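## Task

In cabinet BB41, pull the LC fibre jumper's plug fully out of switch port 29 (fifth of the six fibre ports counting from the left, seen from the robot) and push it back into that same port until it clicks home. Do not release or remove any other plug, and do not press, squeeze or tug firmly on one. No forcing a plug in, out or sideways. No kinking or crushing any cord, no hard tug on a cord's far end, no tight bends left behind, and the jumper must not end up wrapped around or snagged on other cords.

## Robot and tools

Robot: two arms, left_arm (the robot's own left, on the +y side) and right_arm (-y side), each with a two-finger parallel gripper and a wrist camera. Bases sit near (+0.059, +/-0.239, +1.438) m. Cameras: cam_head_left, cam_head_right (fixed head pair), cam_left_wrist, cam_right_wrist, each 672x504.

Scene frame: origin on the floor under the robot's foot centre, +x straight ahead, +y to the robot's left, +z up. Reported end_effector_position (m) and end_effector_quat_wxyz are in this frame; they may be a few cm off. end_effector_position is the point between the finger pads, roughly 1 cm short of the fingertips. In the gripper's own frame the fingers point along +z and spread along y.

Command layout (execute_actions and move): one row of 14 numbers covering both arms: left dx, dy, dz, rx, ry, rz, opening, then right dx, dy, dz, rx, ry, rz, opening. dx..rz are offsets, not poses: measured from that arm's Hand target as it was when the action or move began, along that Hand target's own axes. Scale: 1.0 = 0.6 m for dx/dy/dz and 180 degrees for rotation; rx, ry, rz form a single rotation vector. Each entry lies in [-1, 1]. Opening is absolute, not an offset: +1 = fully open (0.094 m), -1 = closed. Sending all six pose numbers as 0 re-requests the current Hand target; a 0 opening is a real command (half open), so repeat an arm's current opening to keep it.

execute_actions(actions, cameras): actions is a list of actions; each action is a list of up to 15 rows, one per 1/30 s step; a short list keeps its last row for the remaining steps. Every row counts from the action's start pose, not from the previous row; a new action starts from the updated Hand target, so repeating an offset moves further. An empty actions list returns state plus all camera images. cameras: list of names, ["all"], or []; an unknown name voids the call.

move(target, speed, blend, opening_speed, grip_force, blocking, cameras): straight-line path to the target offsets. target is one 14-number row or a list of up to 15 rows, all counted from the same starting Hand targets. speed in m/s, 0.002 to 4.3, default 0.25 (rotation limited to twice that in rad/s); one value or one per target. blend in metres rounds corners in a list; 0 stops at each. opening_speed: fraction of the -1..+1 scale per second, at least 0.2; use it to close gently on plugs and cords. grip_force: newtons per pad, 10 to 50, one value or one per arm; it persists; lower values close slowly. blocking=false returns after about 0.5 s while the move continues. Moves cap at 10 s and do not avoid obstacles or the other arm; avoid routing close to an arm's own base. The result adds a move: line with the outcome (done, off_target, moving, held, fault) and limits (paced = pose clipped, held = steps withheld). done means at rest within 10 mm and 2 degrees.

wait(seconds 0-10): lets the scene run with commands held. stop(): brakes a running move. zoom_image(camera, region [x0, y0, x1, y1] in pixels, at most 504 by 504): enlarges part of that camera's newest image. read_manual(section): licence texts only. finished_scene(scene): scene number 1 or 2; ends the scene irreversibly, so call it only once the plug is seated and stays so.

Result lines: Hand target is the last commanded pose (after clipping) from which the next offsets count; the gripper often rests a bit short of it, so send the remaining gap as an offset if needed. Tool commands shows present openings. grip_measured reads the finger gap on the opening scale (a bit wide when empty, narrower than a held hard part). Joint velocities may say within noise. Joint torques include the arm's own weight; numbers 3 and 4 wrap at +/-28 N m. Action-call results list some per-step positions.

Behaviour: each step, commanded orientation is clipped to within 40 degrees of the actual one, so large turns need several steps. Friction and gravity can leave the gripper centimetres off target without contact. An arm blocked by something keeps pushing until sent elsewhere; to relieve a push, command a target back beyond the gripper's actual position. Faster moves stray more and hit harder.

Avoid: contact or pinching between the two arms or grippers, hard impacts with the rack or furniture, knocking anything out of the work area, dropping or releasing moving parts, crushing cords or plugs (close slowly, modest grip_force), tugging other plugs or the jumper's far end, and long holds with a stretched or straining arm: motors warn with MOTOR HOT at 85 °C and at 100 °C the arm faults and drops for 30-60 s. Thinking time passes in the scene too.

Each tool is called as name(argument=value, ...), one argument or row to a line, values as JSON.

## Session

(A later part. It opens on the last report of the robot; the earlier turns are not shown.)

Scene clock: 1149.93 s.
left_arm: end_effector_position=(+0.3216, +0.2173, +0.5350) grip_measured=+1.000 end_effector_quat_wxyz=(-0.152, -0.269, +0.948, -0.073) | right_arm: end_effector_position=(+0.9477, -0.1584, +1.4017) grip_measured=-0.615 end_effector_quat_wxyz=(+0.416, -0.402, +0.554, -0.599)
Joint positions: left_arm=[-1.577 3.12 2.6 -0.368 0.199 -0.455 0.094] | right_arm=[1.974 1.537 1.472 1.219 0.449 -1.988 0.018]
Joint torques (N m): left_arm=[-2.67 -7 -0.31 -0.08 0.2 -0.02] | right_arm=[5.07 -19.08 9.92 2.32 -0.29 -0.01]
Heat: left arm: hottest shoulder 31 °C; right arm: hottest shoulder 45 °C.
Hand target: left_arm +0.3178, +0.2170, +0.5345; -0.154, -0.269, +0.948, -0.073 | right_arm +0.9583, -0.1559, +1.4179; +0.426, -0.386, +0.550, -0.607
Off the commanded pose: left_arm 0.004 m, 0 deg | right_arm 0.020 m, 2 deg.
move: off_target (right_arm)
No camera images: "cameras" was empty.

move(
  target=[
    [0,0,0,0,0,0,1,0.018,0.005,-0.0442,0,0,0,-0.617],
    [0,0,0,0,0,0,1,0.0178,0.005,0.0012,0,0,0,-0.617],
  ],
  speed=0.04,
  cameras=["cam_right_wrist"],
)

zoom_image(
  camera="cam_right_wrist",
  region=[270, 150, 390, 270],
)

Scene clock: 1167.37 s.
left_arm: end_effector_position=(+0.3216, +0.2173, +0.5350) grip_measured=+1.000 end_effector_quat_wxyz=(-0.152, -0.269, +0.948, -0.073) | right_arm: end_effector_position=(+0.9420, -0.1595, +1.3975) grip_measured=-0.615 end_effector_quat_wxyz=(+0.416, -0.403, +0.553, -0.599)
Joint positions: left_arm=[-1.577 3.12 2.6 -0.368 0.199 -0.455 0.094] | right_arm=[1.97 1.538 1.454 1.238 0.447 -1.987 0.018]
Joint torques (N m): left_arm=[-1.9 -6.89 -0.27 -0.14 0.21 -0.01] | right_arm=[3.31 -19.6 9.73 1.68 -0.51 0.18]
Heat: left arm: hottest shoulder 31 °C; right arm: hottest shoulder 45 °C.
Hand target: left_arm +0.3178, +0.2170, +0.5345; -0.154, -0.269, +0.948, -0.073 | right_arm +0.9556, -0.1663, +1.4152; +0.426, -0.385, +0.550, -0.607
Off the commanded pose: left_arm 0.004 m, 0 deg | right_arm 0.023 m, 2 deg.
move: off_target (right_arm)
camera_calibration:
cam_right_wrist: T_world_to_cam=[[-0.0459657, 0.0536409, 0.997502, -1.34211], [-0.81724, -0.576259, -0.00667056, 0.691766], [0.574462, -0.815505, 0.0703257, -0.644071], [0, 0, 0, 1]] pos_world=[0.873642, -0.0546142, 1.38867]
Images, in order (width x height): cam_right_wrist 672x504.

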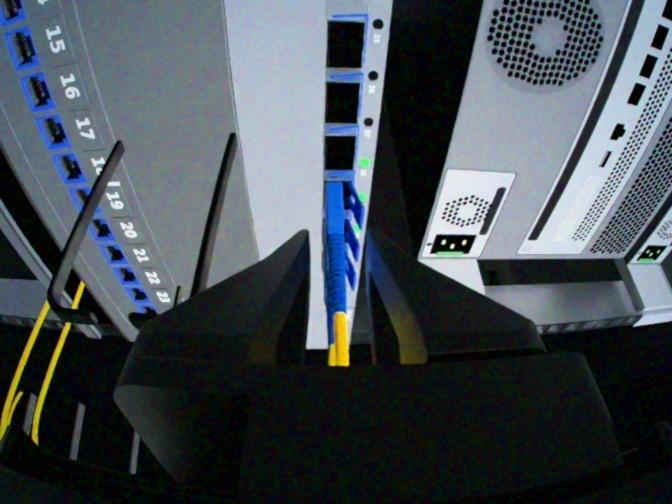

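Scaled by 4.200 from the camera's 672x504 image, which has a finer 960x720 frame.

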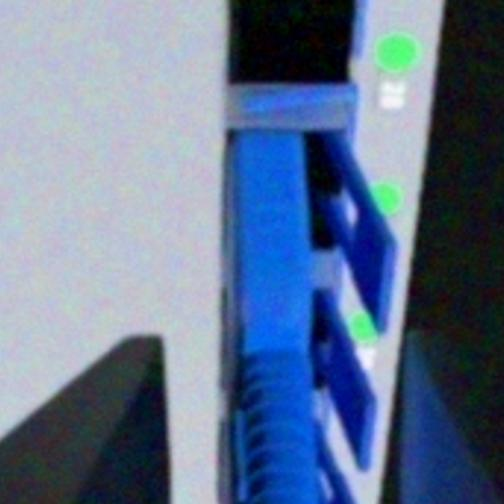

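move(
  target=[
    [0,0,0,0,0,0,1,0.0002,0.0005,-0.0455,0,0,0,-0.617],
    [0,0,0,0,0,0,1,0,-0.0047,0.0047,0,0,0,-0.617],
  ],
  speed=0.04,
  cameras=["cam_right_wrist"],
)

zoom_image(
  camera="cam_right_wrist",
  region=[270, 150, 390, 270],
)

Scene clock: 1184.83 s.
left_arm: end_effector_position=(+0.3216, +0.2173, +0.5350) grip_measured=+1.000 end_effector_quat_wxyz=(-0.152, -0.269, +0.948, -0.073) | right_arm: end_effector_position=(+0.9436, -0.1594, +1.3972) grip_measured=-0.615 end_effector_quat_wxyz=(+0.415, -0.404, +0.553, -0.598)
Joint positions: left_arm=[-1.577 3.12 2.6 -0.368 0.199 -0.455 0.094] | right_arm=[1.97 1.538 1.459 1.229 0.447 -1.987 0.018]
Joint torques (N m): left_arm=[-2.32 -7.41 -0.4 -0.12 0.2 -0.01] | right_arm=[3.49 -19.78 9.84 1.65 -0.5 0.14]
Heat: left arm: hottest shoulder 31 °C; right arm: hottest shoulder 46 °C.
Hand target: left_arm +0.3178, +0.2170, +0.5345; -0.154, -0.269, +0.948, -0.073 | right_arm +0.9579, -0.1672, +1.4181; +0.426, -0.386, +0.550, -0.607
Off the commanded pose: left_arm 0.004 m, 0 deg | right_arm 0.027 m, 3 deg.
move: off_target (right_arm)
camera_calibration:
cam_right_wrist: T_world_to_cam=[[-0.0414023, 0.0542626, 0.997668, -1.34614], [-0.81648, -0.577368, -0.00248041, 0.686419], [0.575887, -0.814679, 0.0682087, -0.643047], [0, 0, 0, 1]] pos_world=[0.875037, -0.0545146, 1.38856]
Images, in order (width x height): cam_right_wrist 672x504.

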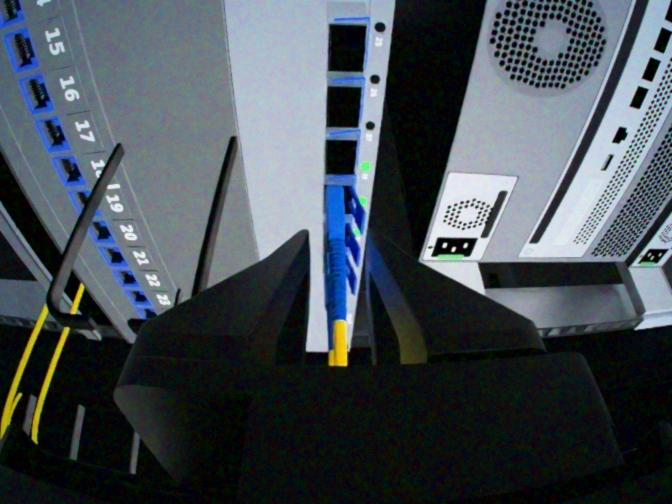

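Scaled by 4.200 from the camera's 672x504 image, which has a finer 960x720 frame.

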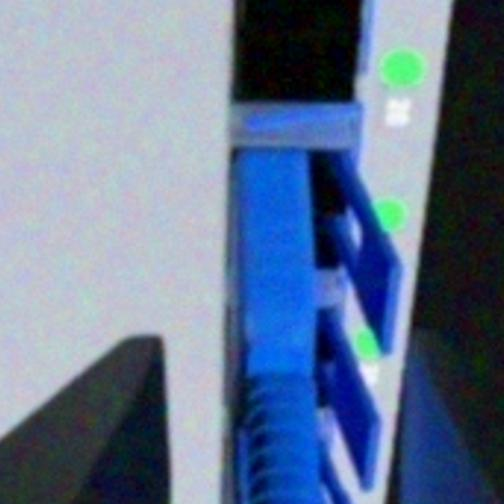

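move(
  target=[0,0,0,0,0,0,1,0,0,0,0,0,0,-0.745],
  opening_speed=0.2,
  grip_force=[50,15],
  cameras=["cam_right_wrist"],
)

zoom_image(
  camera="cam_right_wrist",
  region=[280, 170, 380, 270],
)

Scene clock: 1201.67 s.
left_arm: end_effector_position=(+0.3216, +0.2173, +0.5350) grip_measured=+1.000 end_effector_quat_wxyz=(-0.152, -0.269, +0.948, -0.073) | right_arm: end_effector_position=(+0.9443, -0.1594, +1.3981) grip_measured=-0.742 end_effector_quat_wxyz=(+0.416, -0.404, +0.553, -0.598)
Joint positions: left_arm=[-1.577 3.12 2.6 -0.368 0.199 -0.455 0.094] | right_arm=[1.97 1.538 1.461 1.228 0.446 -1.986 0.012]
Joint torques (N m): left_arm=[-2.32 -6.89 -0.18 -0.08 0.2 -0.02] | right_arm=[3.49 -20.19 9.73 1.57 -0.46 0.17]
Heat: left arm: hottest shoulder 31 °C; right arm: hottest shoulder 47 °C.
Hand target: left_arm +0.3178, +0.2170, +0.5345; -0.154, -0.269, +0.948, -0.073 | right_arm +0.9580, -0.1672, +1.4182; +0.426, -0.386, +0.550, -0.607
Off the commanded pose: left_arm 0.004 m, 0 deg | right_arm 0.025 m, 3 deg.
grip_force (N): 50, 15
move: off_target (right_arm)
camera_calibration:
cam_right_wrist: T_world_to_cam=[[-0.0436414, 0.0537976, 0.997598, -1.34487], [-0.816414, -0.57745, -0.00457501, 0.689785], [0.575816, -0.814652, 0.0691218, -0.644792], [0, 0, 0, 1]] pos_world=[0.875739, -0.0546141, 1.38936]
Images, in order (width x height): cam_right_wrist 672x504.

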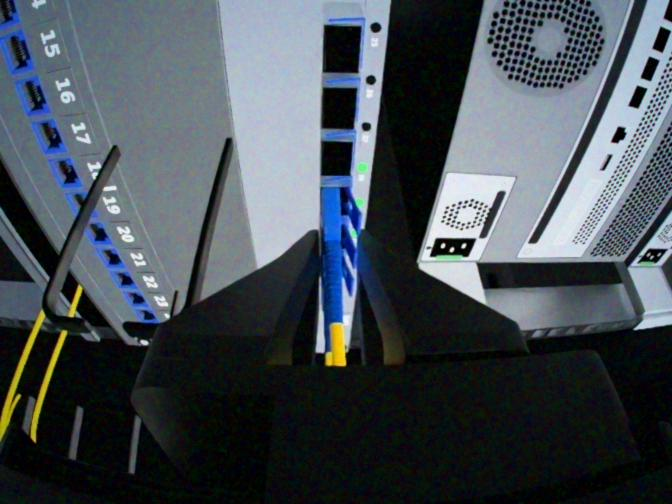

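Scaled by 5.040 from the camera's 672x504 image, which has a finer 960x720 frame.

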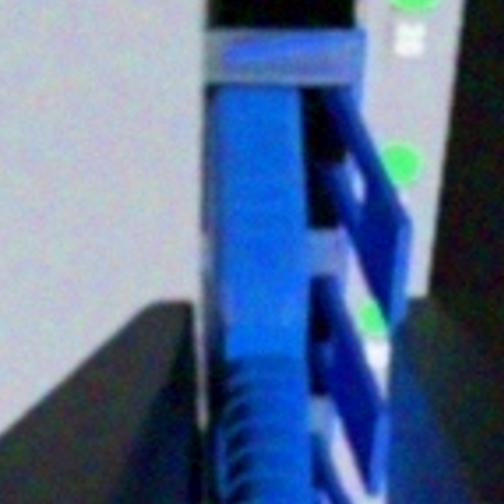

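move(
  target=[0,0,0,0,0,0,1,0,0,0,0,0,0,-0.81],
  opening_speed=0.2,
  cameras=["cam_right_wrist"],
)

zoom_image(
  camera="cam_right_wrist",
  region=[280, 170, 380, 270],
)

Scene clock: 1213.07 s.
left_arm: end_effector_position=(+0.3216, +0.2173, +0.5350) grip_measured=+1.000 end_effector_quat_wxyz=(-0.152, -0.269, +0.948, -0.073) | right_arm: end_effector_position=(+0.9444, -0.1597, +1.3977) grip_measured=-0.806 end_effector_quat_wxyz=(+0.417, -0.403, +0.554, -0.597)
Joint positions: left_arm=[-1.577 3.12 2.6 -0.368 0.199 -0.455 0.094] | right_arm=[1.969 1.538 1.461 1.227 0.446 -1.98 0.009]
Joint torques (N m): left_arm=[-2.32 -7.18 -0.28 -0.06 0.22 -0.02] | right_arm=[3.43 -19.72 9.76 1.7 -0.48 0.09]
Heat: left arm: hottest shoulder 31 °C; right arm: hottest shoulder 47 °C.
Hand target: left_arm +0.3178, +0.2170, +0.5345; -0.154, -0.269, +0.948, -0.073 | right_arm +0.9580, -0.1673, +1.4182; +0.425, -0.386, +0.550, -0.607
Off the commanded pose: left_arm 0.004 m, 0 deg | right_arm 0.026 m, 3 deg.
grip_force (N): 50, 15
move: off_target (right_arm)
camera_calibration:
cam_right_wrist: T_world_to_cam=[[-0.0440234, 0.0492519, 0.997816, -1.34517], [-0.816204, -0.577715, -0.00749485, 0.693556], [0.576084, -0.814751, 0.0656326, -0.640489], [0, 0, 0, 1]] pos_world=[0.87584, -0.0549093, 1.38946]
Images, in order (width x height): cam_right_wrist 672x504.

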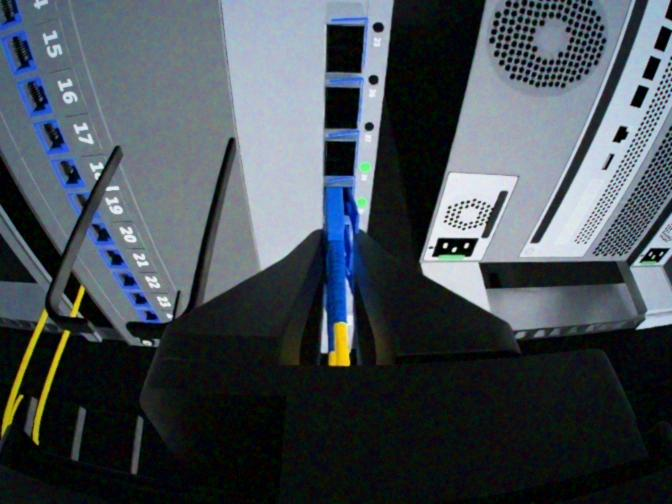

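Scaled by 5.040 from the camera's 672x504 image, which has a finer 960x720 frame.

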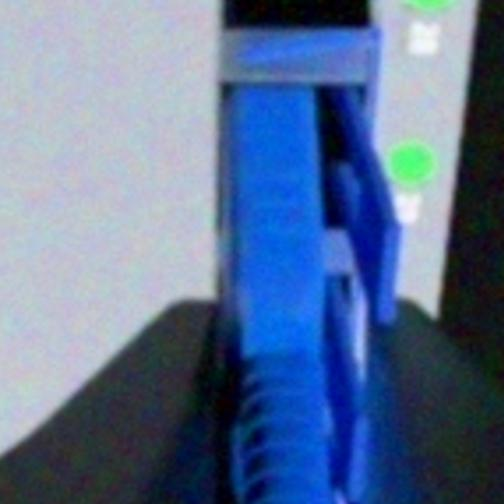

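move(
  target=[0,0,0,0,0,0,1,0,0,0,0,0,0,-0.617],
  grip_force=[50,15],
  cameras=["cam_right_wrist"],
)

zoom_image(
  camera="cam_right_wrist",
  region=[280, 170, 380, 270],
)

Scene clock: 1222.33 s.
left_arm: end_effector_position=(+0.3216, +0.2173, +0.5350) grip_measured=+1.000 end_effector_quat_wxyz=(-0.152, -0.269, +0.948, -0.073) | right_arm: end_effector_position=(+0.9449, -0.1599, +1.3985) grip_measured=-0.620 end_effector_quat_wxyz=(+0.418, -0.402, +0.554, -0.598)
Joint positions: left_arm=[-1.577 3.12 2.6 -0.368 0.199 -0.455 0.094] | right_arm=[1.969 1.538 1.463 1.227 0.446 -1.98 0.018]
Joint torques (N m): left_arm=[-2.32 -7.12 -0.4 -0.08 0.19 -0.01] | right_arm=[3.55 -19.9 9.55 1.62 -0.48 0.11]
Heat: left arm: hottest shoulder 31 °C; right arm: hottest shoulder 47 °C.
Hand target: left_arm +0.3178, +0.2170, +0.5345; -0.154, -0.269, +0.948, -0.073 | right_arm +0.9580, -0.1673, +1.4182; +0.426, -0.385, +0.550, -0.607
Off the commanded pose: left_arm 0.004 m, 0 deg | right_arm 0.025 m, 2 deg.
grip_force (N): 50, 15
move: off_target (right_arm)
camera_calibration:
cam_right_wrist: T_world_to_cam=[[-0.0459142, 0.0485381, 0.997765, -1.34415], [-0.816491, -0.57728, -0.00948969, 0.697044], [0.575529, -0.815102, 0.0661363, -0.641196], [0, 0, 0, 1]] pos_world=[0.876442, -0.0550087, 1.39017]
Images, in order (width x height): cam_right_wrist 672x504.

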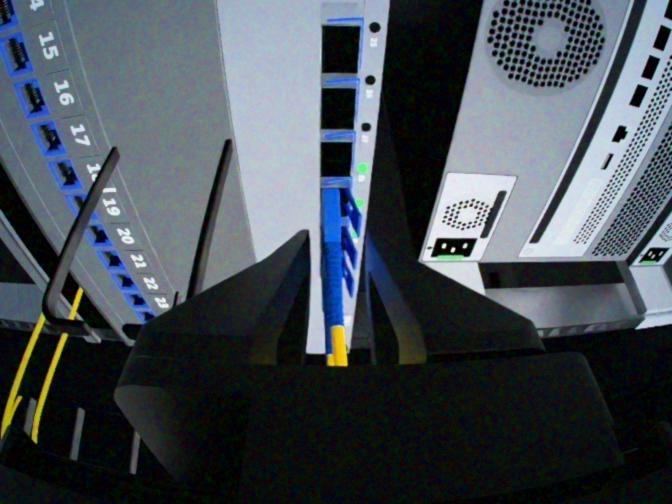

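Scaled by 5.040 from the camera's 672x504 image, which has a finer 960x720 frame.

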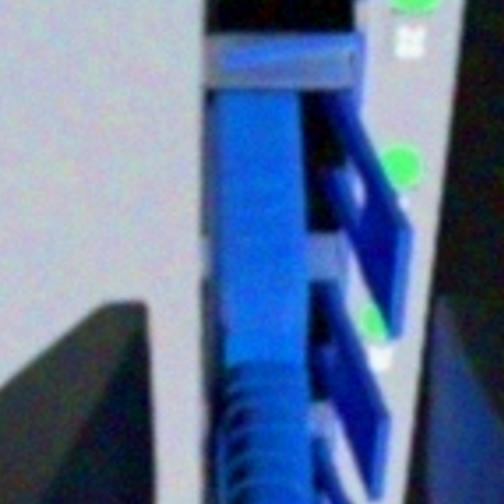

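move(
  target=[
    [0,0,0,0,0,0,1,0.0135,-0.0028,-0.042,0,-0.0776,0.0054,-0.617],
    [0,0,0,0,0,0,1,0.0028,-0.0023,-0.0015,0,-0.0776,0.0054,-0.617],
  ],
  speed=0.04,
  cameras=["cam_right_wrist"],
)

zoom_image(
  camera="cam_right_wrist",
  region=[270, 150, 390, 270],
)

Scene clock: 1292.20 s.
left_arm: end_effector_position=(+0.3216, +0.2173, +0.5350) grip_measured=+1.000 end_effector_quat_wxyz=(-0.152, -0.269, +0.948, -0.073) | right_arm: end_effector_position=(+0.9414, -0.1616, +1.3988) grip_measured=-0.619 end_effector_quat_wxyz=(+0.485, -0.468, +0.503, -0.542)
Joint positions: left_arm=[-1.577 3.12 2.6 -0.368 0.199 -0.455 0.094] | right_arm=[1.889 1.464 1.374 1.131 0.182 -1.864 0.018]
Joint torques (N m): left_arm=[-2.32 -6.95 -0.36 -0.16 0.19 0] | right_arm=[2.49 -19.43 9.84 1.8 -0.45 0.17]
Heat: left arm: hottest shoulder 31 °C; right arm: hottest shoulder 48 °C.
Hand target: left_arm +0.3178, +0.2170, +0.5345; -0.154, -0.269, +0.948, -0.073 | right_arm +0.9564, -0.1684, +1.4195; +0.494, -0.452, +0.497, -0.552
Off the commanded pose: left_arm 0.004 m, 0 deg | right_arm 0.027 m, 3 deg.
grip_force (N): 50, 15
move: off_target (right_arm)
camera_calibration:
cam_right_wrist: T_world_to_cam=[[-0.0503001, 0.0378814, 0.998015, -1.34247], [-0.654608, -0.755956, -0.0042988, 0.5047], [0.754293, -0.653526, 0.0628221, -0.77815], [0, 0, 0, 1]] pos_world=[0.849807, -0.0761553, 1.39086]
Images, in order (width x height): cam_right_wrist 672x504.

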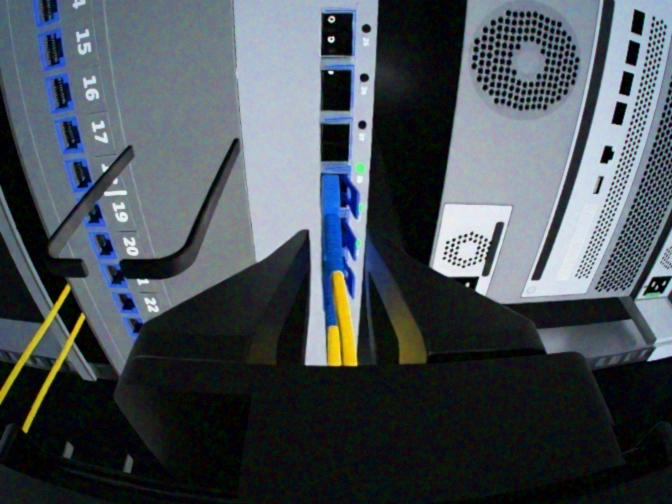

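Scaled by 4.200 from the camera's 672x504 image, which has a finer 960x720 frame.

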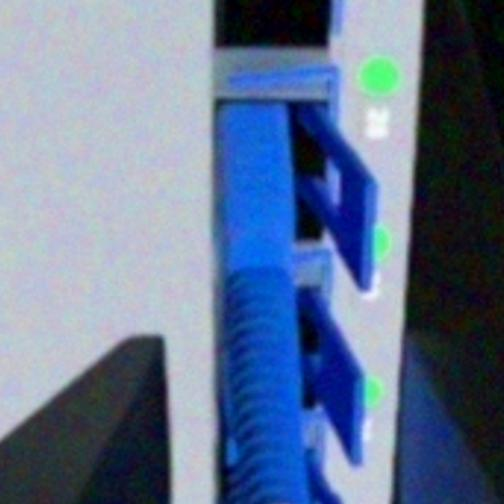

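move(
  target=[0,0,0,0,0,0,1,0,0,0,0,0,0,-0.78],
  opening_speed=0.2,
  grip_force=[50,15],
  cameras=["cam_right_wrist"],
)

zoom_image(
  camera="cam_right_wrist",
  region=[280, 170, 380, 270],
)

Scene clock: 1321.87 s.
left_arm: end_effector_position=(+0.3216, +0.2173, +0.5350) grip_measured=+1.000 end_effector_quat_wxyz=(-0.152, -0.269, +0.948, -0.073) | right_arm: end_effector_position=(+0.9416, -0.1617, +1.3988) grip_measured=-0.777 end_effector_quat_wxyz=(+0.485, -0.468, +0.503, -0.541)
Joint positions: left_arm=[-1.577 3.12 2.6 -0.368 0.199 -0.455 0.094] | right_arm=[1.888 1.464 1.374 1.13 0.182 -1.863 0.01]
Joint torques (N m): left_arm=[-1.96 -7.06 -0.28 -0.16 0.22 -0.01] | right_arm=[2.32 -19.66 9.83 1.72 -0.43 0.15]
Heat: left arm: hottest shoulder 31 °C; right arm: hottest shoulder 49 °C.
Hand target: left_arm +0.3178, +0.2170, +0.5345; -0.154, -0.269, +0.948, -0.073 | right_arm +0.9564, -0.1685, +1.4195; +0.494, -0.452, +0.497, -0.552
Off the commanded pose: left_arm 0.004 m, 0 deg | right_arm 0.026 m, 3 deg.
grip_force (N): 50, 15
move: off_target (right_arm)
camera_calibration:
cam_right_wrist: T_world_to_cam=[[-0.0502153, 0.0364592, 0.998073, -1.34282], [-0.654355, -0.756169, -0.00529957, 0.505775], [0.754519, -0.65336, 0.0618285, -0.777158], [0, 0, 0, 1]] pos_world=[0.849906, -0.0763538, 1.39096]
Images, in order (width x height): cam_right_wrist 672x504.

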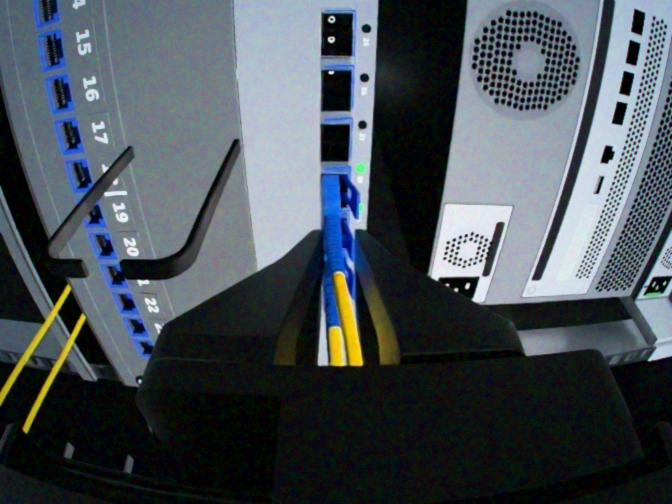

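Scaled by 5.040 from the camera's 672x504 image, which has a finer 960x720 frame.

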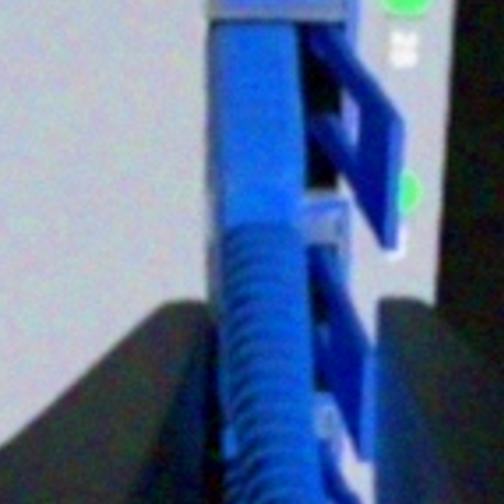

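move(
  target=[0,0,0,0,0,0,1,0,0,0,0,0,0,-0.815],
  opening_speed=0.2,
  cameras=["cam_right_wrist"],
)

zoom_image(
  camera="cam_right_wrist",
  region=[280, 170, 380, 270],
)

Scene clock: 1329.60 s.
left_arm: end_effector_position=(+0.3216, +0.2173, +0.5350) grip_measured=+1.000 end_effector_quat_wxyz=(-0.152, -0.269, +0.948, -0.073) | right_arm: end_effector_position=(+0.9416, -0.1616, +1.3983) grip_measured=-0.812 end_effector_quat_wxyz=(+0.485, -0.468, +0.503, -0.541)
Joint positions: left_arm=[-1.577 3.12 2.6 -0.368 0.199 -0.455 0.094] | right_arm=[1.888 1.464 1.374 1.128 0.182 -1.862 0.009]
Joint torques (N m): left_arm=[-2.26 -6.95 -0.36 -0.1 0.2 0.01] | right_arm=[2.32 -19.55 9.84 1.91 -0.41 0.12]
Heat: left arm: hottest shoulder 31 °C; right arm: hottest shoulder 49 °C.
Hand target: left_arm +0.3178, +0.2170, +0.5345; -0.154, -0.269, +0.948, -0.073 | right_arm +0.9564, -0.1683, +1.4195; +0.495, -0.452, +0.497, -0.552
Off the commanded pose: left_arm 0.004 m, 0 deg | right_arm 0.027 m, 3 deg.
grip_force (N): 50, 15
move: off_target (right_arm)
camera_calibration:
cam_right_wrist: T_world_to_cam=[[-0.0484909, 0.0358398, 0.99818, -1.34429], [-0.653971, -0.756506, -0.00460701, 0.504534], [0.754964, -0.653004, 0.0601218, -0.775056], [0, 0, 0, 1]] pos_world=[0.849905, -0.0762531, 1.39076]
Images, in order (width x height): cam_right_wrist 672x504.

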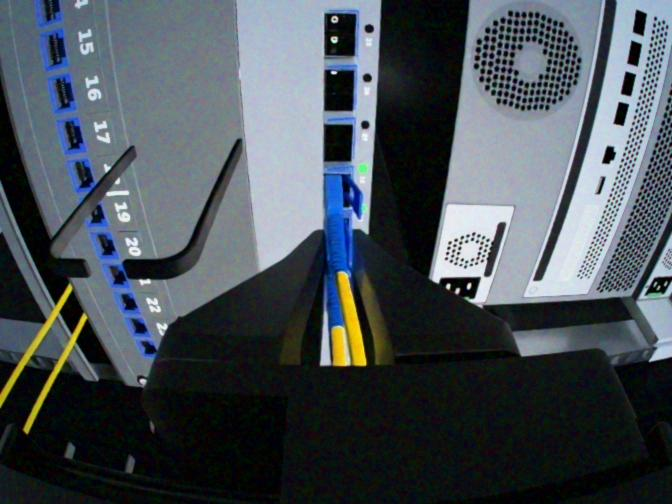

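Scaled by 5.040 from the camera's 672x504 image, which has a finer 960x720 frame.

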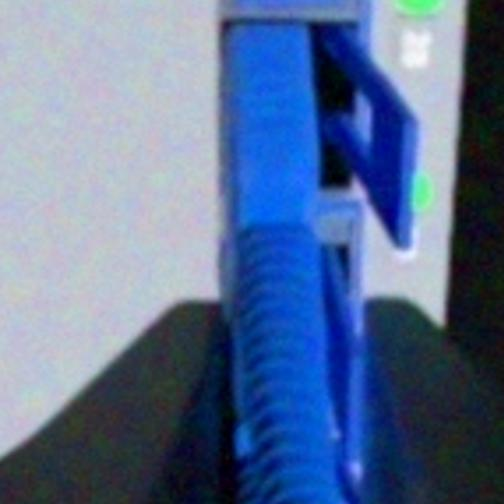

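move(
  target=[0,0,0,0,0,0,1,0,0,0,0,0,0,-0.85],
  opening_speed=0.2,
  cameras=["cam_right_wrist"],
)

zoom_image(
  camera="cam_right_wrist",
  region=[280, 170, 380, 270],
)

Scene clock: 1336.67 s.
left_arm: end_effector_position=(+0.3216, +0.2173, +0.5350) grip_measured=+1.000 end_effector_quat_wxyz=(-0.152, -0.269, +0.948, -0.073) | right_arm: end_effector_position=(+0.9417, -0.1619, +1.3979) grip_measured=-0.847 end_effector_quat_wxyz=(+0.484, -0.469, +0.504, -0.541)
Joint positions: left_arm=[-1.577 3.12 2.6 -0.368 0.199 -0.455 0.094] | right_arm=[1.887 1.464 1.374 1.126 0.182 -1.862 0.007]
Joint torques (N m): left_arm=[-2.14 -7.18 -0.32 -0.08 0.2 0.01] | right_arm=[2.78 -19.37 9.84 1.85 -0.42 0.12]
Heat: left arm: hottest shoulder 31 °C; right arm: hottest shoulder 49 °C.
Hand target: left_arm +0.3178, +0.2170, +0.5345; -0.154, -0.269, +0.948, -0.073 | right_arm +0.9564, -0.1685, +1.4195; +0.494, -0.452, +0.497, -0.552
Off the commanded pose: left_arm 0.004 m, 0 deg | right_arm 0.027 m, 3 deg.
grip_force (N): 50, 15
move: off_target (right_arm)
camera_calibration:
cam_right_wrist: T_world_to_cam=[[-0.0469869, 0.0366548, 0.998223, -1.34515], [-0.654039, -0.756455, -0.00300886, 0.502143], [0.755, -0.653018, 0.0595172, -0.774419], [0, 0, 0, 1]] pos_world=[0.849903, -0.0765539, 1.39036]
Images, in order (width x height): cam_right_wrist 672x504.

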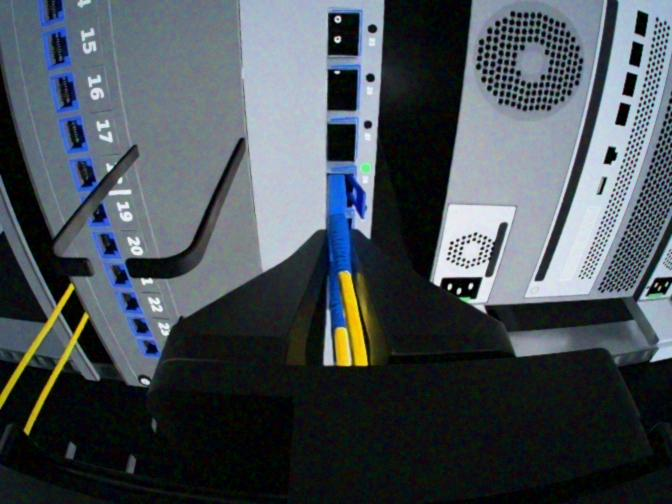

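Scaled by 5.040 from the camera's 672x504 image, which has a finer 960x720 frame.

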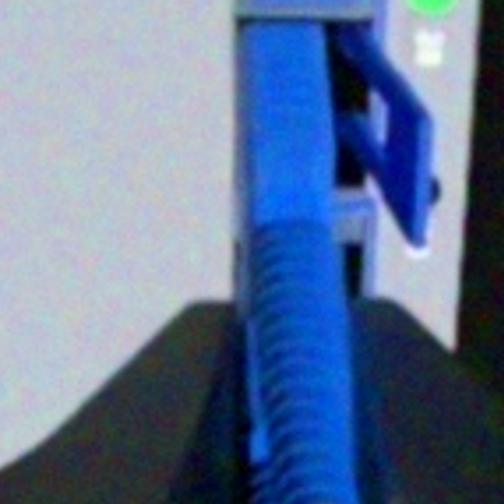

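move(
  target=[0,0,0,0,0,0,1,0,0,0,0,0,0,-0.885],
  opening_speed=0.2,
  cameras=["cam_right_wrist"],
)

zoom_image(
  camera="cam_right_wrist",
  region=[280, 150, 400, 270],
)

Scene clock: 1347.17 s.
left_arm: end_effector_position=(+0.3216, +0.2173, +0.5350) grip_measured=+1.000 end_effector_quat_wxyz=(-0.152, -0.269, +0.948, -0.073) | right_arm: end_effector_position=(+0.9417, -0.1619, +1.3979) grip_measured=-0.860 end_effector_quat_wxyz=(+0.485, -0.468, +0.504, -0.540)
Joint positions: left_arm=[-1.577 3.12 2.6 -0.368 0.199 -0.455 0.094] | right_arm=[1.887 1.464 1.374 1.126 0.182 -1.86 0.007]
Joint torques (N m): left_arm=[-2.14 -6.95 -0.36 -0.09 0.21 0] | right_arm=[2.55 -19.43 9.87 1.99 -0.4 0.1]
Heat: left arm: hottest shoulder 31 °C; right arm: hottest shoulder 49 °C.
Hand target: left_arm +0.3178, +0.2170, +0.5345; -0.154, -0.269, +0.948, -0.073 | right_arm +0.9564, -0.1685, +1.4195; +0.494, -0.452, +0.497, -0.552
Off the commanded pose: left_arm 0.004 m, 0 deg | right_arm 0.027 m, 3 deg.
grip_force (N): 50, 15
move: off_target (right_arm)
camera_calibration:
cam_right_wrist: T_world_to_cam=[[-0.0470711, 0.0347313, 0.998288, -1.34542], [-0.653932, -0.75654, -0.00451338, 0.50414], [0.755088, -0.653024, 0.0583231, -0.772838], [0, 0, 0, 1]] pos_world=[0.849903, -0.0765519, 1.39046]
Images, in order (width x height): cam_right_wrist 672x504.

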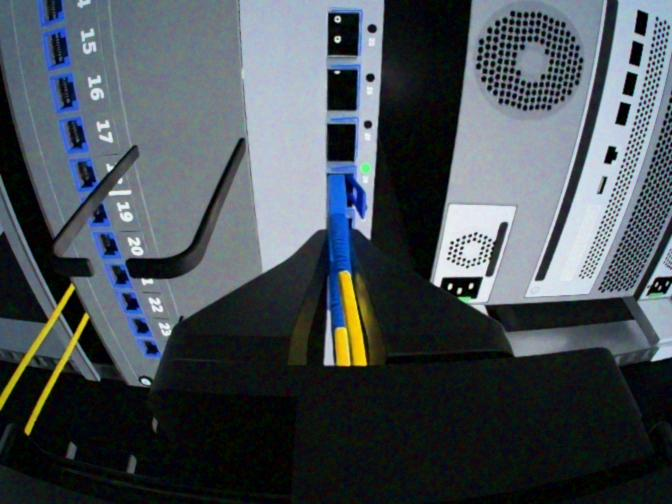

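Scaled by 4.200 from the camera's 672x504 image, which has a finer 960x720 frame.

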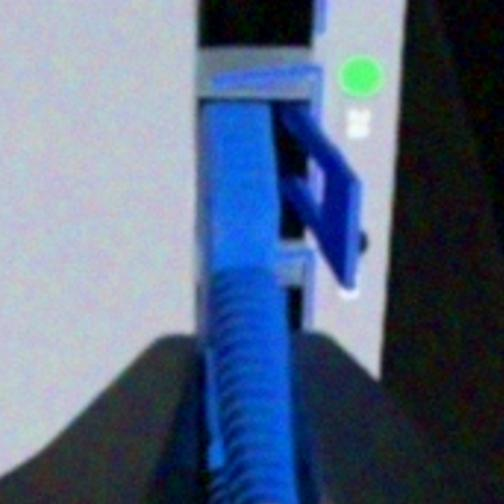

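move(
  target=[0,0,0,0,0,0,1,0,0,0,0,0,0,-1.0],
  opening_speed=0.2,
  grip_force=[50,20],
  cameras=[],
)

Scene clock: 1371.27 s.
left_arm: end_effector_position=(+0.3216, +0.2173, +0.5350) grip_measured=+1.000 end_effector_quat_wxyz=(-0.152, -0.269, +0.948, -0.073) | right_arm: end_effector_position=(+0.9417, -0.1619, +1.3979) grip_measured=-0.865 end_effector_quat_wxyz=(+0.485, -0.468, +0.504, -0.540)
Joint positions: left_arm=[-1.577 3.12 2.6 -0.368 0.199 -0.455 0.094] | right_arm=[1.887 1.464 1.374 1.126 0.182 -1.859 0.006]
Joint torques (N m): left_arm=[-2.2 -7.18 -0.31 -0.08 0.2 0.01] | right_arm=[2.55 -19.55 9.88 1.98 -0.42 0.12]
Heat: left arm: hottest shoulder 31 °C; right arm: hottest shoulder 49 °C.
Hand target: left_arm +0.3178, +0.2170, +0.5345; -0.154, -0.269, +0.948, -0.073 | right_arm +0.9564, -0.1685, +1.4195; +0.494, -0.452, +0.497, -0.552
Off the commanded pose: left_arm 0.004 m, 0 deg | right_arm 0.027 m, 3 deg.
grip_force (N): 50, 20
move: off_target (right_arm)
No camera images: "cameras" was empty.

move(
  target=[0,0,0,0,0,0,1,0.0036,-0.0033,-0.034,0,0,0,-1.0],
  speed=0.03,
  cameras=["cam_right_wrist"],
)

zoom_image(
  camera="cam_right_wrist",
  region=[280, 150, 400, 270],
)

Scene clock: 1376.97 s.
left_arm: end_effector_position=(+0.3216, +0.2173, +0.5350) grip_measured=+1.000 end_effector_quat_wxyz=(-0.152, -0.269, +0.948, -0.073) | right_arm: end_effector_position=(+0.9340, -0.1619, +1.3958) grip_measured=-0.865 end_effector_quat_wxyz=(+0.486, -0.467, +0.503, -0.540)
Joint positions: left_arm=[-1.577 3.12 2.6 -0.368 0.199 -0.455 0.094] | right_arm=[1.887 1.461 1.35 1.15 0.18 -1.859 0.006]
Joint torques (N m): left_arm=[-2.32 -7 -0.31 -0.02 0.2 0] | right_arm=[2.73 -20.95 6.02 2.78 -0.23 0.06]
Heat: left arm: hottest shoulder 31 °C; right arm: hottest shoulder 50 °C.
Hand target: left_arm +0.3178, +0.2170, +0.5345; -0.154, -0.269, +0.948, -0.073 | right_arm +0.9358, -0.1685, +1.4192; +0.494, -0.452, +0.497, -0.552
Off the commanded pose: left_arm 0.004 m, 0 deg | right_arm 0.025 m, 3 deg.
grip_force (N): 50, 20
move: off_target (right_arm)
camera_calibration:
cam_right_wrist: T_world_to_cam=[[-0.0507272, 0.0337225, 0.998143, -1.34028], [-0.653084, -0.757247, -0.00760703, 0.502548], [0.755584, -0.652258, 0.0604367, -0.77025], [0, 0, 0, 1]] pos_world=[0.842207, -0.0766507, 1.38816]
Images, in order (width x height): cam_right_wrist 672x504.

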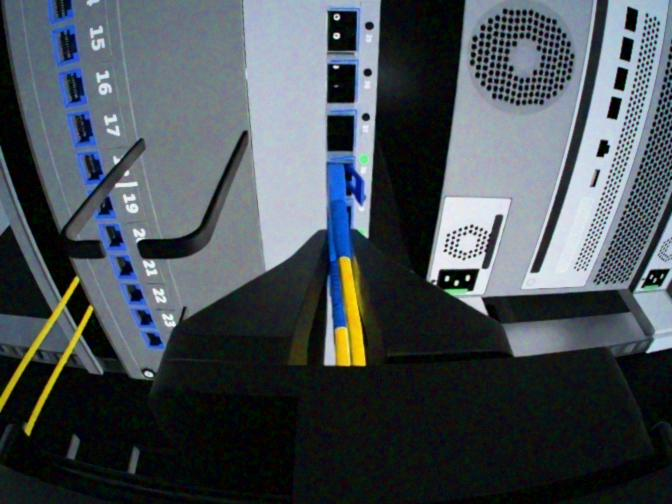

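Scaled by 4.200 from the camera's 672x504 image, which has a finer 960x720 frame.

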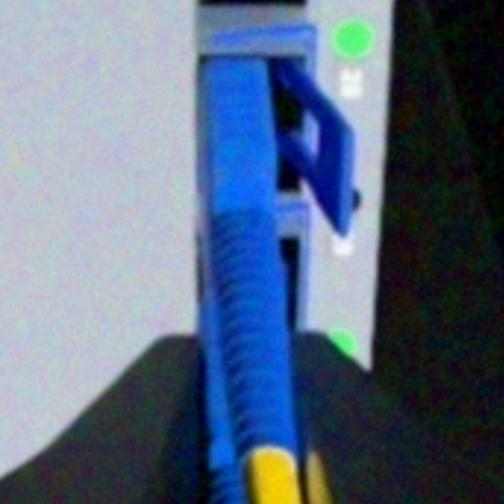

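move(
  target=[0,0,0,0,0,0,1,0.0045,-0.0041,-0.041,0,0,0,-1.0],
  speed=0.03,
  cameras=["cam_right_wrist"],
)

zoom_image(
  camera="cam_right_wrist",
  region=[280, 110, 400, 290],
)

Scene clock: 1386.67 s.
left_arm: end_effector_position=(+0.3216, +0.2173, +0.5350) grip_measured=+1.000 end_effector_quat_wxyz=(-0.152, -0.269, +0.948, -0.073) | right_arm: end_effector_position=(+0.9083, -0.1638, +1.3921) grip_measured=-0.866 end_effector_quat_wxyz=(+0.485, -0.470, +0.504, -0.539)
Joint positions: left_arm=[-1.577 3.12 2.6 -0.368 0.199 -0.455 0.094] | right_arm=[1.887 1.433 1.263 1.203 0.18 -1.859 0.006]
Joint torques (N m): left_arm=[-2.43 -7.12 -0.38 -0.1 0.22 -0.02] | right_arm=[3.19 -20.6 5.72 2.73 -0.12 0.05]
Heat: left arm: hottest shoulder 31 °C; right arm: hottest shoulder 48 °C.
Hand target: left_arm +0.3178, +0.2170, +0.5345; -0.154, -0.269, +0.948, -0.073 | right_arm +0.9110, -0.1686, +1.4193; +0.494, -0.452, +0.497, -0.552
Off the commanded pose: left_arm 0.004 m, 0 deg | right_arm 0.028 m, 3 deg.
grip_force (N): 50, 20
move: off_target (right_arm)
camera_calibration:
cam_right_wrist: T_world_to_cam=[[-0.0441774, 0.0343859, 0.998432, -1.34412], [-0.651812, -0.758376, -0.00272211, 0.476197], [0.757093, -0.65091, 0.0559162, -0.746657], [0, 0, 0, 1]] pos_world=[0.8163, -0.0786511, 1.38506]
Images, in order (width x height): cam_right_wrist 672x504.

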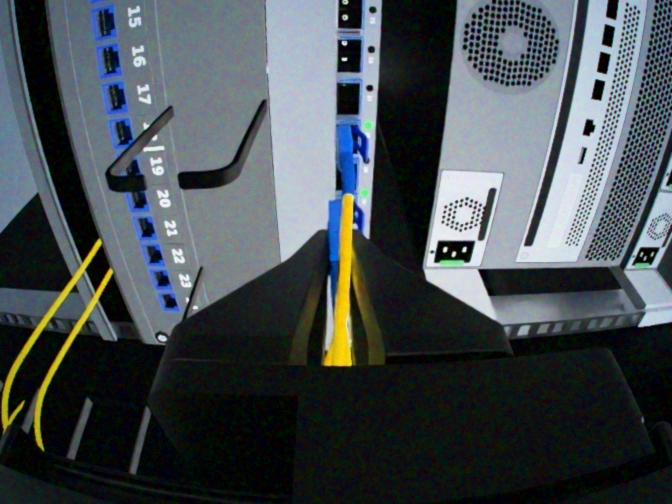

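Scaled by 2.800 from the camera's 672x504 image, which has a finer 960x720 frame.

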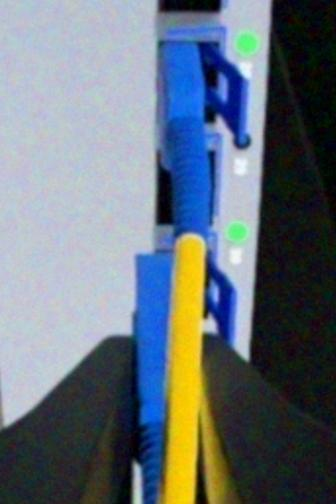

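move(
  target=[0,0,0,0,0,0,1,0.0018,-0.0016,-0.0165,0,0,0,-1.0],
  speed=0.03,
  cameras=["cam_right_wrist"],
)

zoom_image(
  camera="cam_right_wrist",
  region=[310, 110, 390, 190],
)

zoom_image(
  camera="cam_right_wrist",
  region=[300, 170, 380, 250],
)

Scene clock: 1461.80 s.
left_arm: end_effector_position=(+0.3216, +0.2173, +0.5350) grip_measured=+1.000 end_effector_quat_wxyz=(-0.152, -0.269, +0.948, -0.073) | right_arm: end_effector_position=(+0.8986, -0.1652, +1.3927) grip_measured=-0.866 end_effector_quat_wxyz=(+0.485, -0.469, +0.504, -0.539)
Joint positions: left_arm=[-1.577 3.12 2.6 -0.368 0.199 -0.455 0.094] | right_arm=[1.887 1.421 1.23 1.225 0.181 -1.859 0.006]
Joint torques (N m): left_arm=[-2.26 -7.3 -0.42 -0.12 0.19 0] | right_arm=[3.31 -20.37 5.46 2.88 -0.1 0.03]
Heat: left arm: hottest shoulder 31 °C; right arm: hottest shoulder 46 °C.
Hand target: left_arm +0.3178, +0.2170, +0.5345; -0.154, -0.269, +0.948, -0.073 | right_arm +0.9010, -0.1687, +1.4195; +0.494, -0.452, +0.497, -0.552
Off the commanded pose: left_arm 0.004 m, 0 deg | right_arm 0.027 m, 3 deg.
grip_force (N): 50, 20
move: off_target (right_arm)
camera_calibration:
cam_right_wrist: T_world_to_cam=[[-0.0449784, 0.0342335, 0.998401, -1.34433], [-0.652533, -0.757752, -0.00341482, 0.470547], [0.756424, -0.651644, 0.056421, -0.740482], [0, 0, 0, 1]] pos_world=[0.806701, -0.0799511, 1.38556]
Images, in order (width x height): cam_right_wrist 672x504.

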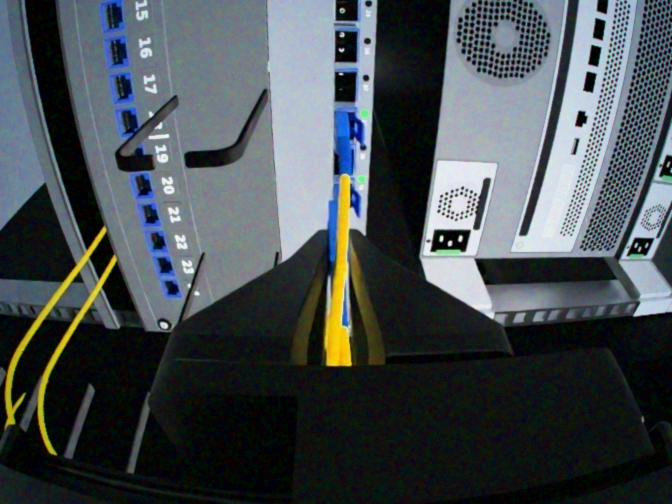

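Scaled by 6.300 from the camera's 672x504 image, which has a finer 960x720 frame.

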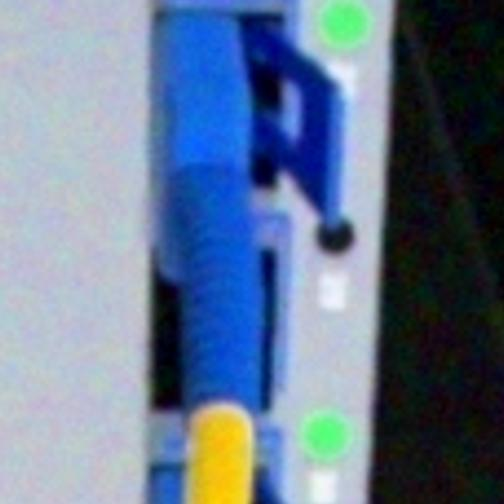

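Scaled by 6.300 from the camera's 672x504 image, which has a finer 960x720 frame.

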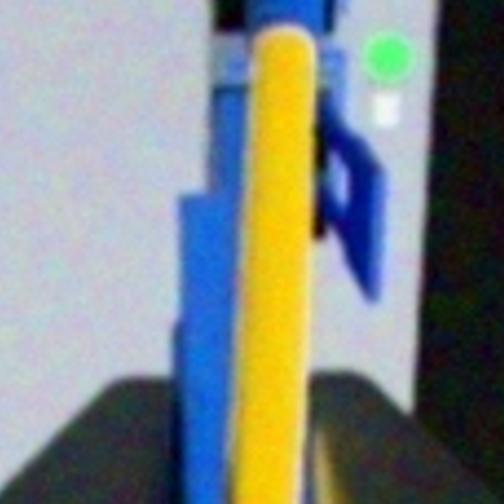

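move(
  target=[0,0,0,0,0,0,1,-0.0027,0.0025,0.0248,0,0,0,-1.0],
  speed=0.03,
  cameras=[],
)

Scene clock: 1481.47 s.
left_arm: end_effector_position=(+0.3216, +0.2173, +0.5350) grip_measured=+1.000 end_effector_quat_wxyz=(-0.152, -0.269, +0.948, -0.073) | right_arm: end_effector_position=(+0.9017, -0.1655, +1.3952) grip_measured=-0.866 end_effector_quat_wxyz=(+0.486, -0.468, +0.504, -0.540)
Joint positions: left_arm=[-1.577 3.12 2.6 -0.368 0.199 -0.455 0.094] | right_arm=[1.887 1.421 1.239 1.22 0.181 -1.859 0.006]
Joint torques (N m): left_arm=[-2.43 -6.83 -0.29 -0.13 0.18 0.01] | right_arm=[3.02 -18.73 8.64 1.77 -0.19 0.02]
Heat: left arm: hottest shoulder 31 °C; right arm: hottest shoulder 49 °C.
Hand target: left_arm +0.3178, +0.2170, +0.5345; -0.154, -0.269, +0.948, -0.073 | right_arm +0.9159, -0.1686, +1.4193; +0.494, -0.452, +0.497, -0.552
Off the commanded pose: left_arm 0.004 m, 0 deg | right_arm 0.028 m, 3 deg.
grip_force (N): 50, 20
move: off_target (right_arm)
No camera images: "cameras" was empty.

move(
  target=[0,0,0,0,0,0,1,-0.0018,-0.0024,0.0198,0,0,0,-1.0],
  speed=0.03,
  cameras=["cam_right_wrist"],
)

zoom_image(
  camera="cam_right_wrist",
  region=[290, 110, 390, 250],
)

Scene clock: 1488.57 s.
left_arm: end_effector_position=(+0.3216, +0.2173, +0.5350) grip_measured=+1.000 end_effector_quat_wxyz=(-0.152, -0.269, +0.948, -0.073) | right_arm: end_effector_position=(+0.9139, -0.1661, +1.4026) grip_measured=-0.866 end_effector_quat_wxyz=(+0.487, -0.466, +0.503, -0.542)
Joint positions: left_arm=[-1.577 3.12 2.6 -0.368 0.199 -0.455 0.094] | right_arm=[1.887 1.421 1.275 1.19 0.181 -1.859 0.006]
Joint torques (N m): left_arm=[-2.08 -7.47 -0.4 -0.06 0.2 0.01] | right_arm=[3.14 -18.78 9.21 1.72 -0.22 0.05]
Heat: left arm: hottest shoulder 31 °C; right arm: hottest shoulder 49 °C.
Hand target: left_arm +0.3178, +0.2170, +0.5345; -0.154, -0.269, +0.948, -0.073 | right_arm +0.9277, -0.1687, +1.4218; +0.494, -0.452, +0.497, -0.552
Off the commanded pose: left_arm 0.004 m, 0 deg | right_arm 0.024 m, 2 deg.
grip_force (N): 50, 20
move: off_target (right_arm)
camera_calibration:
cam_right_wrist: T_world_to_cam=[[-0.0544578, 0.0332725, 0.997962, -1.34436], [-0.65443, -0.75605, -0.0105045, 0.491754], [0.754159, -0.653668, 0.0629473, -0.760587], [0, 0, 0, 1]] pos_world=[0.822211, -0.0806505, 1.39467]
Images, in order (width x height): cam_right_wrist 672x504.

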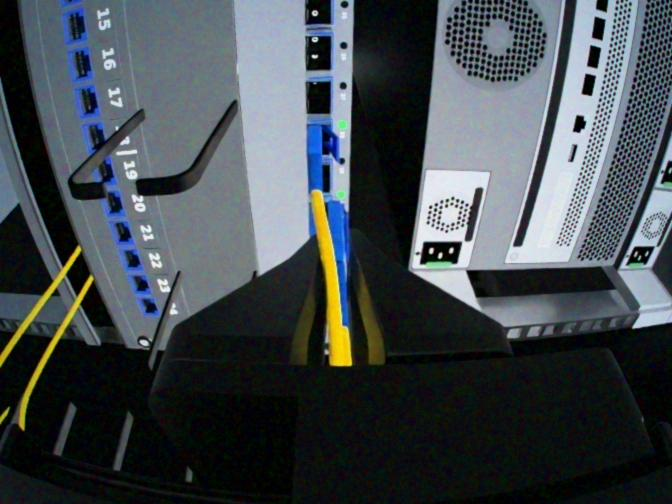

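Scaled by 3.600 from the camera's 672x504 image, which has a finer 960x720 frame.

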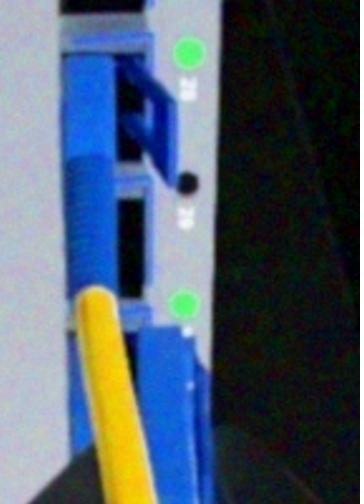

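move(
  target=[0,0,0,0,0,0,1,0.0,0.011,-0.001,0,0,0,-1.0],
  speed=0.03,
  cameras=[],
)

Scene clock: 1498.40 s.
left_arm: end_effector_position=(+0.3216, +0.2173, +0.5350) grip_measured=+1.000 end_effector_quat_wxyz=(-0.152, -0.269, +0.948, -0.073) | right_arm: end_effector_position=(+0.9155, -0.1662, +1.4036) grip_measured=-0.866 end_effector_quat_wxyz=(+0.488, -0.464, +0.502, -0.543)
Joint positions: left_arm=[-1.577 3.12 2.6 -0.368 0.199 -0.455 0.094] | right_arm=[1.887 1.423 1.281 1.19 0.181 -1.859 0.006]
Joint torques (N m): left_arm=[-2.32 -7.18 -0.36 0.01 0.21 -0.01] | right_arm=[2.78 -17.79 9.21 2.17 -0.29 0.1]
Heat: left arm: hottest shoulder 31 °C; right arm: hottest shoulder 49 °C.
Hand target: left_arm +0.3178, +0.2170, +0.5345; -0.154, -0.269, +0.948, -0.073 | right_arm +0.9277, -0.1688, +1.4154; +0.494, -0.452, +0.497, -0.552
Off the commanded pose: left_arm 0.004 m, 0 deg | right_arm 0.017 m, 2 deg.
grip_force (N): 50, 20
move: off_target (right_arm)
No camera images: "cameras" was empty.

move(
  target=[0,0,0,0,0,0,1,0.0,0.011,-0.001,0,0,0,-1.0],
  speed=0.03,
  cameras=["cam_right_wrist"],
)

zoom_image(
  camera="cam_right_wrist",
  region=[290, 110, 390, 250],
)

Scene clock: 1505.63 s.
left_arm: end_effector_position=(+0.3216, +0.2173, +0.5350) grip_measured=+1.000 end_effector_quat_wxyz=(-0.152, -0.269, +0.948, -0.073) | right_arm: end_effector_position=(+0.9172, -0.1650, +1.4001) grip_measured=-0.866 end_effector_quat_wxyz=(+0.487, -0.465, +0.502, -0.542)
Joint positions: left_arm=[-1.577 3.12 2.6 -0.368 0.199 -0.455 0.094] | right_arm=[1.887 1.433 1.289 1.19 0.181 -1.859 0.006]
Joint torques (N m): left_arm=[-1.96 -6.65 -0.38 -0.1 0.17 -0.02] | right_arm=[2.2 -17.55 9.01 2.41 -0.36 0.11]
Heat: left arm: hottest shoulder 31 °C; right arm: hottest shoulder 48 °C.
Hand target: left_arm +0.3178, +0.2170, +0.5345; -0.154, -0.269, +0.948, -0.073 | right_arm +0.9278, -0.1688, +1.4087; +0.494, -0.452, +0.497, -0.552
Off the commanded pose: left_arm 0.004 m, 0 deg | right_arm 0.014 m, 2 deg.
grip_force (N): 50, 20
move: off_target (right_arm)
camera_calibration:
cam_right_wrist: T_world_to_cam=[[-0.0569596, 0.0329993, 0.997831, -1.3393], [-0.654856, -0.755652, -0.0123913, 0.497794], [0.753604, -0.654142, 0.0646514, -0.764215], [0, 0, 0, 1]] pos_world=[0.825614, -0.0795503, 1.39197]
Images, in order (width x height): cam_right_wrist 672x504.

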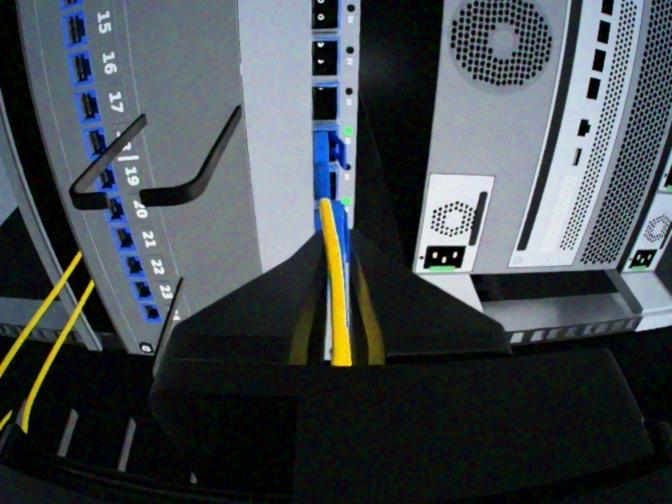

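Scaled by 3.600 from the camera's 672x504 image, which has a finer 960x720 frame.

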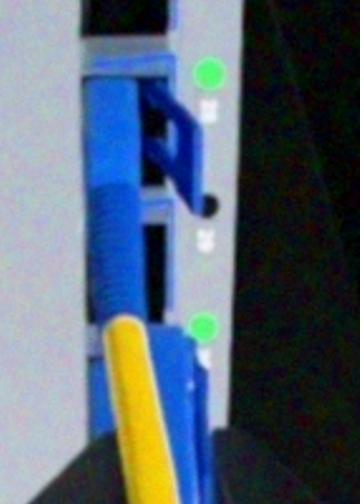

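move(
  target=[0,0,0,0,0,0,1,-0.0208,0.0038,-0.0025,0,0,0,-1.0],
  speed=0.03,
  cameras=[],
)

Scene clock: 1521.63 s.
left_arm: end_effector_position=(+0.3216, +0.2173, +0.5350) grip_measured=+1.000 end_effector_quat_wxyz=(-0.152, -0.269, +0.948, -0.073) | right_arm: end_effector_position=(+0.9162, -0.1581, +1.3872) grip_measured=-0.866 end_effector_quat_wxyz=(+0.483, -0.470, +0.506, -0.538)
Joint positions: left_arm=[-1.577 3.12 2.6 -0.368 0.199 -0.455 0.094] | right_arm=[1.896 1.456 1.296 1.191 0.187 -1.866 0.006]
Joint torques (N m): left_arm=[-2.08 -6.77 -0.38 0.09 0.19 0.02] | right_arm=[3.66 -18.2 8.98 2.84 -0.12 0]
Heat: left arm: hottest shoulder 31 °C; right arm: hottest shoulder 47 °C.
Hand target: left_arm +0.3178, +0.2170, +0.5345; -0.154, -0.269, +0.948, -0.073 | right_arm +0.9279, -0.1564, +1.4064; +0.494, -0.452, +0.497, -0.552
Off the commanded pose: left_arm 0.004 m, 0 deg | right_arm 0.022 m, 3 deg.
grip_force (N): 50, 20
move: off_target (right_arm)
No camera images: "cameras" was empty.


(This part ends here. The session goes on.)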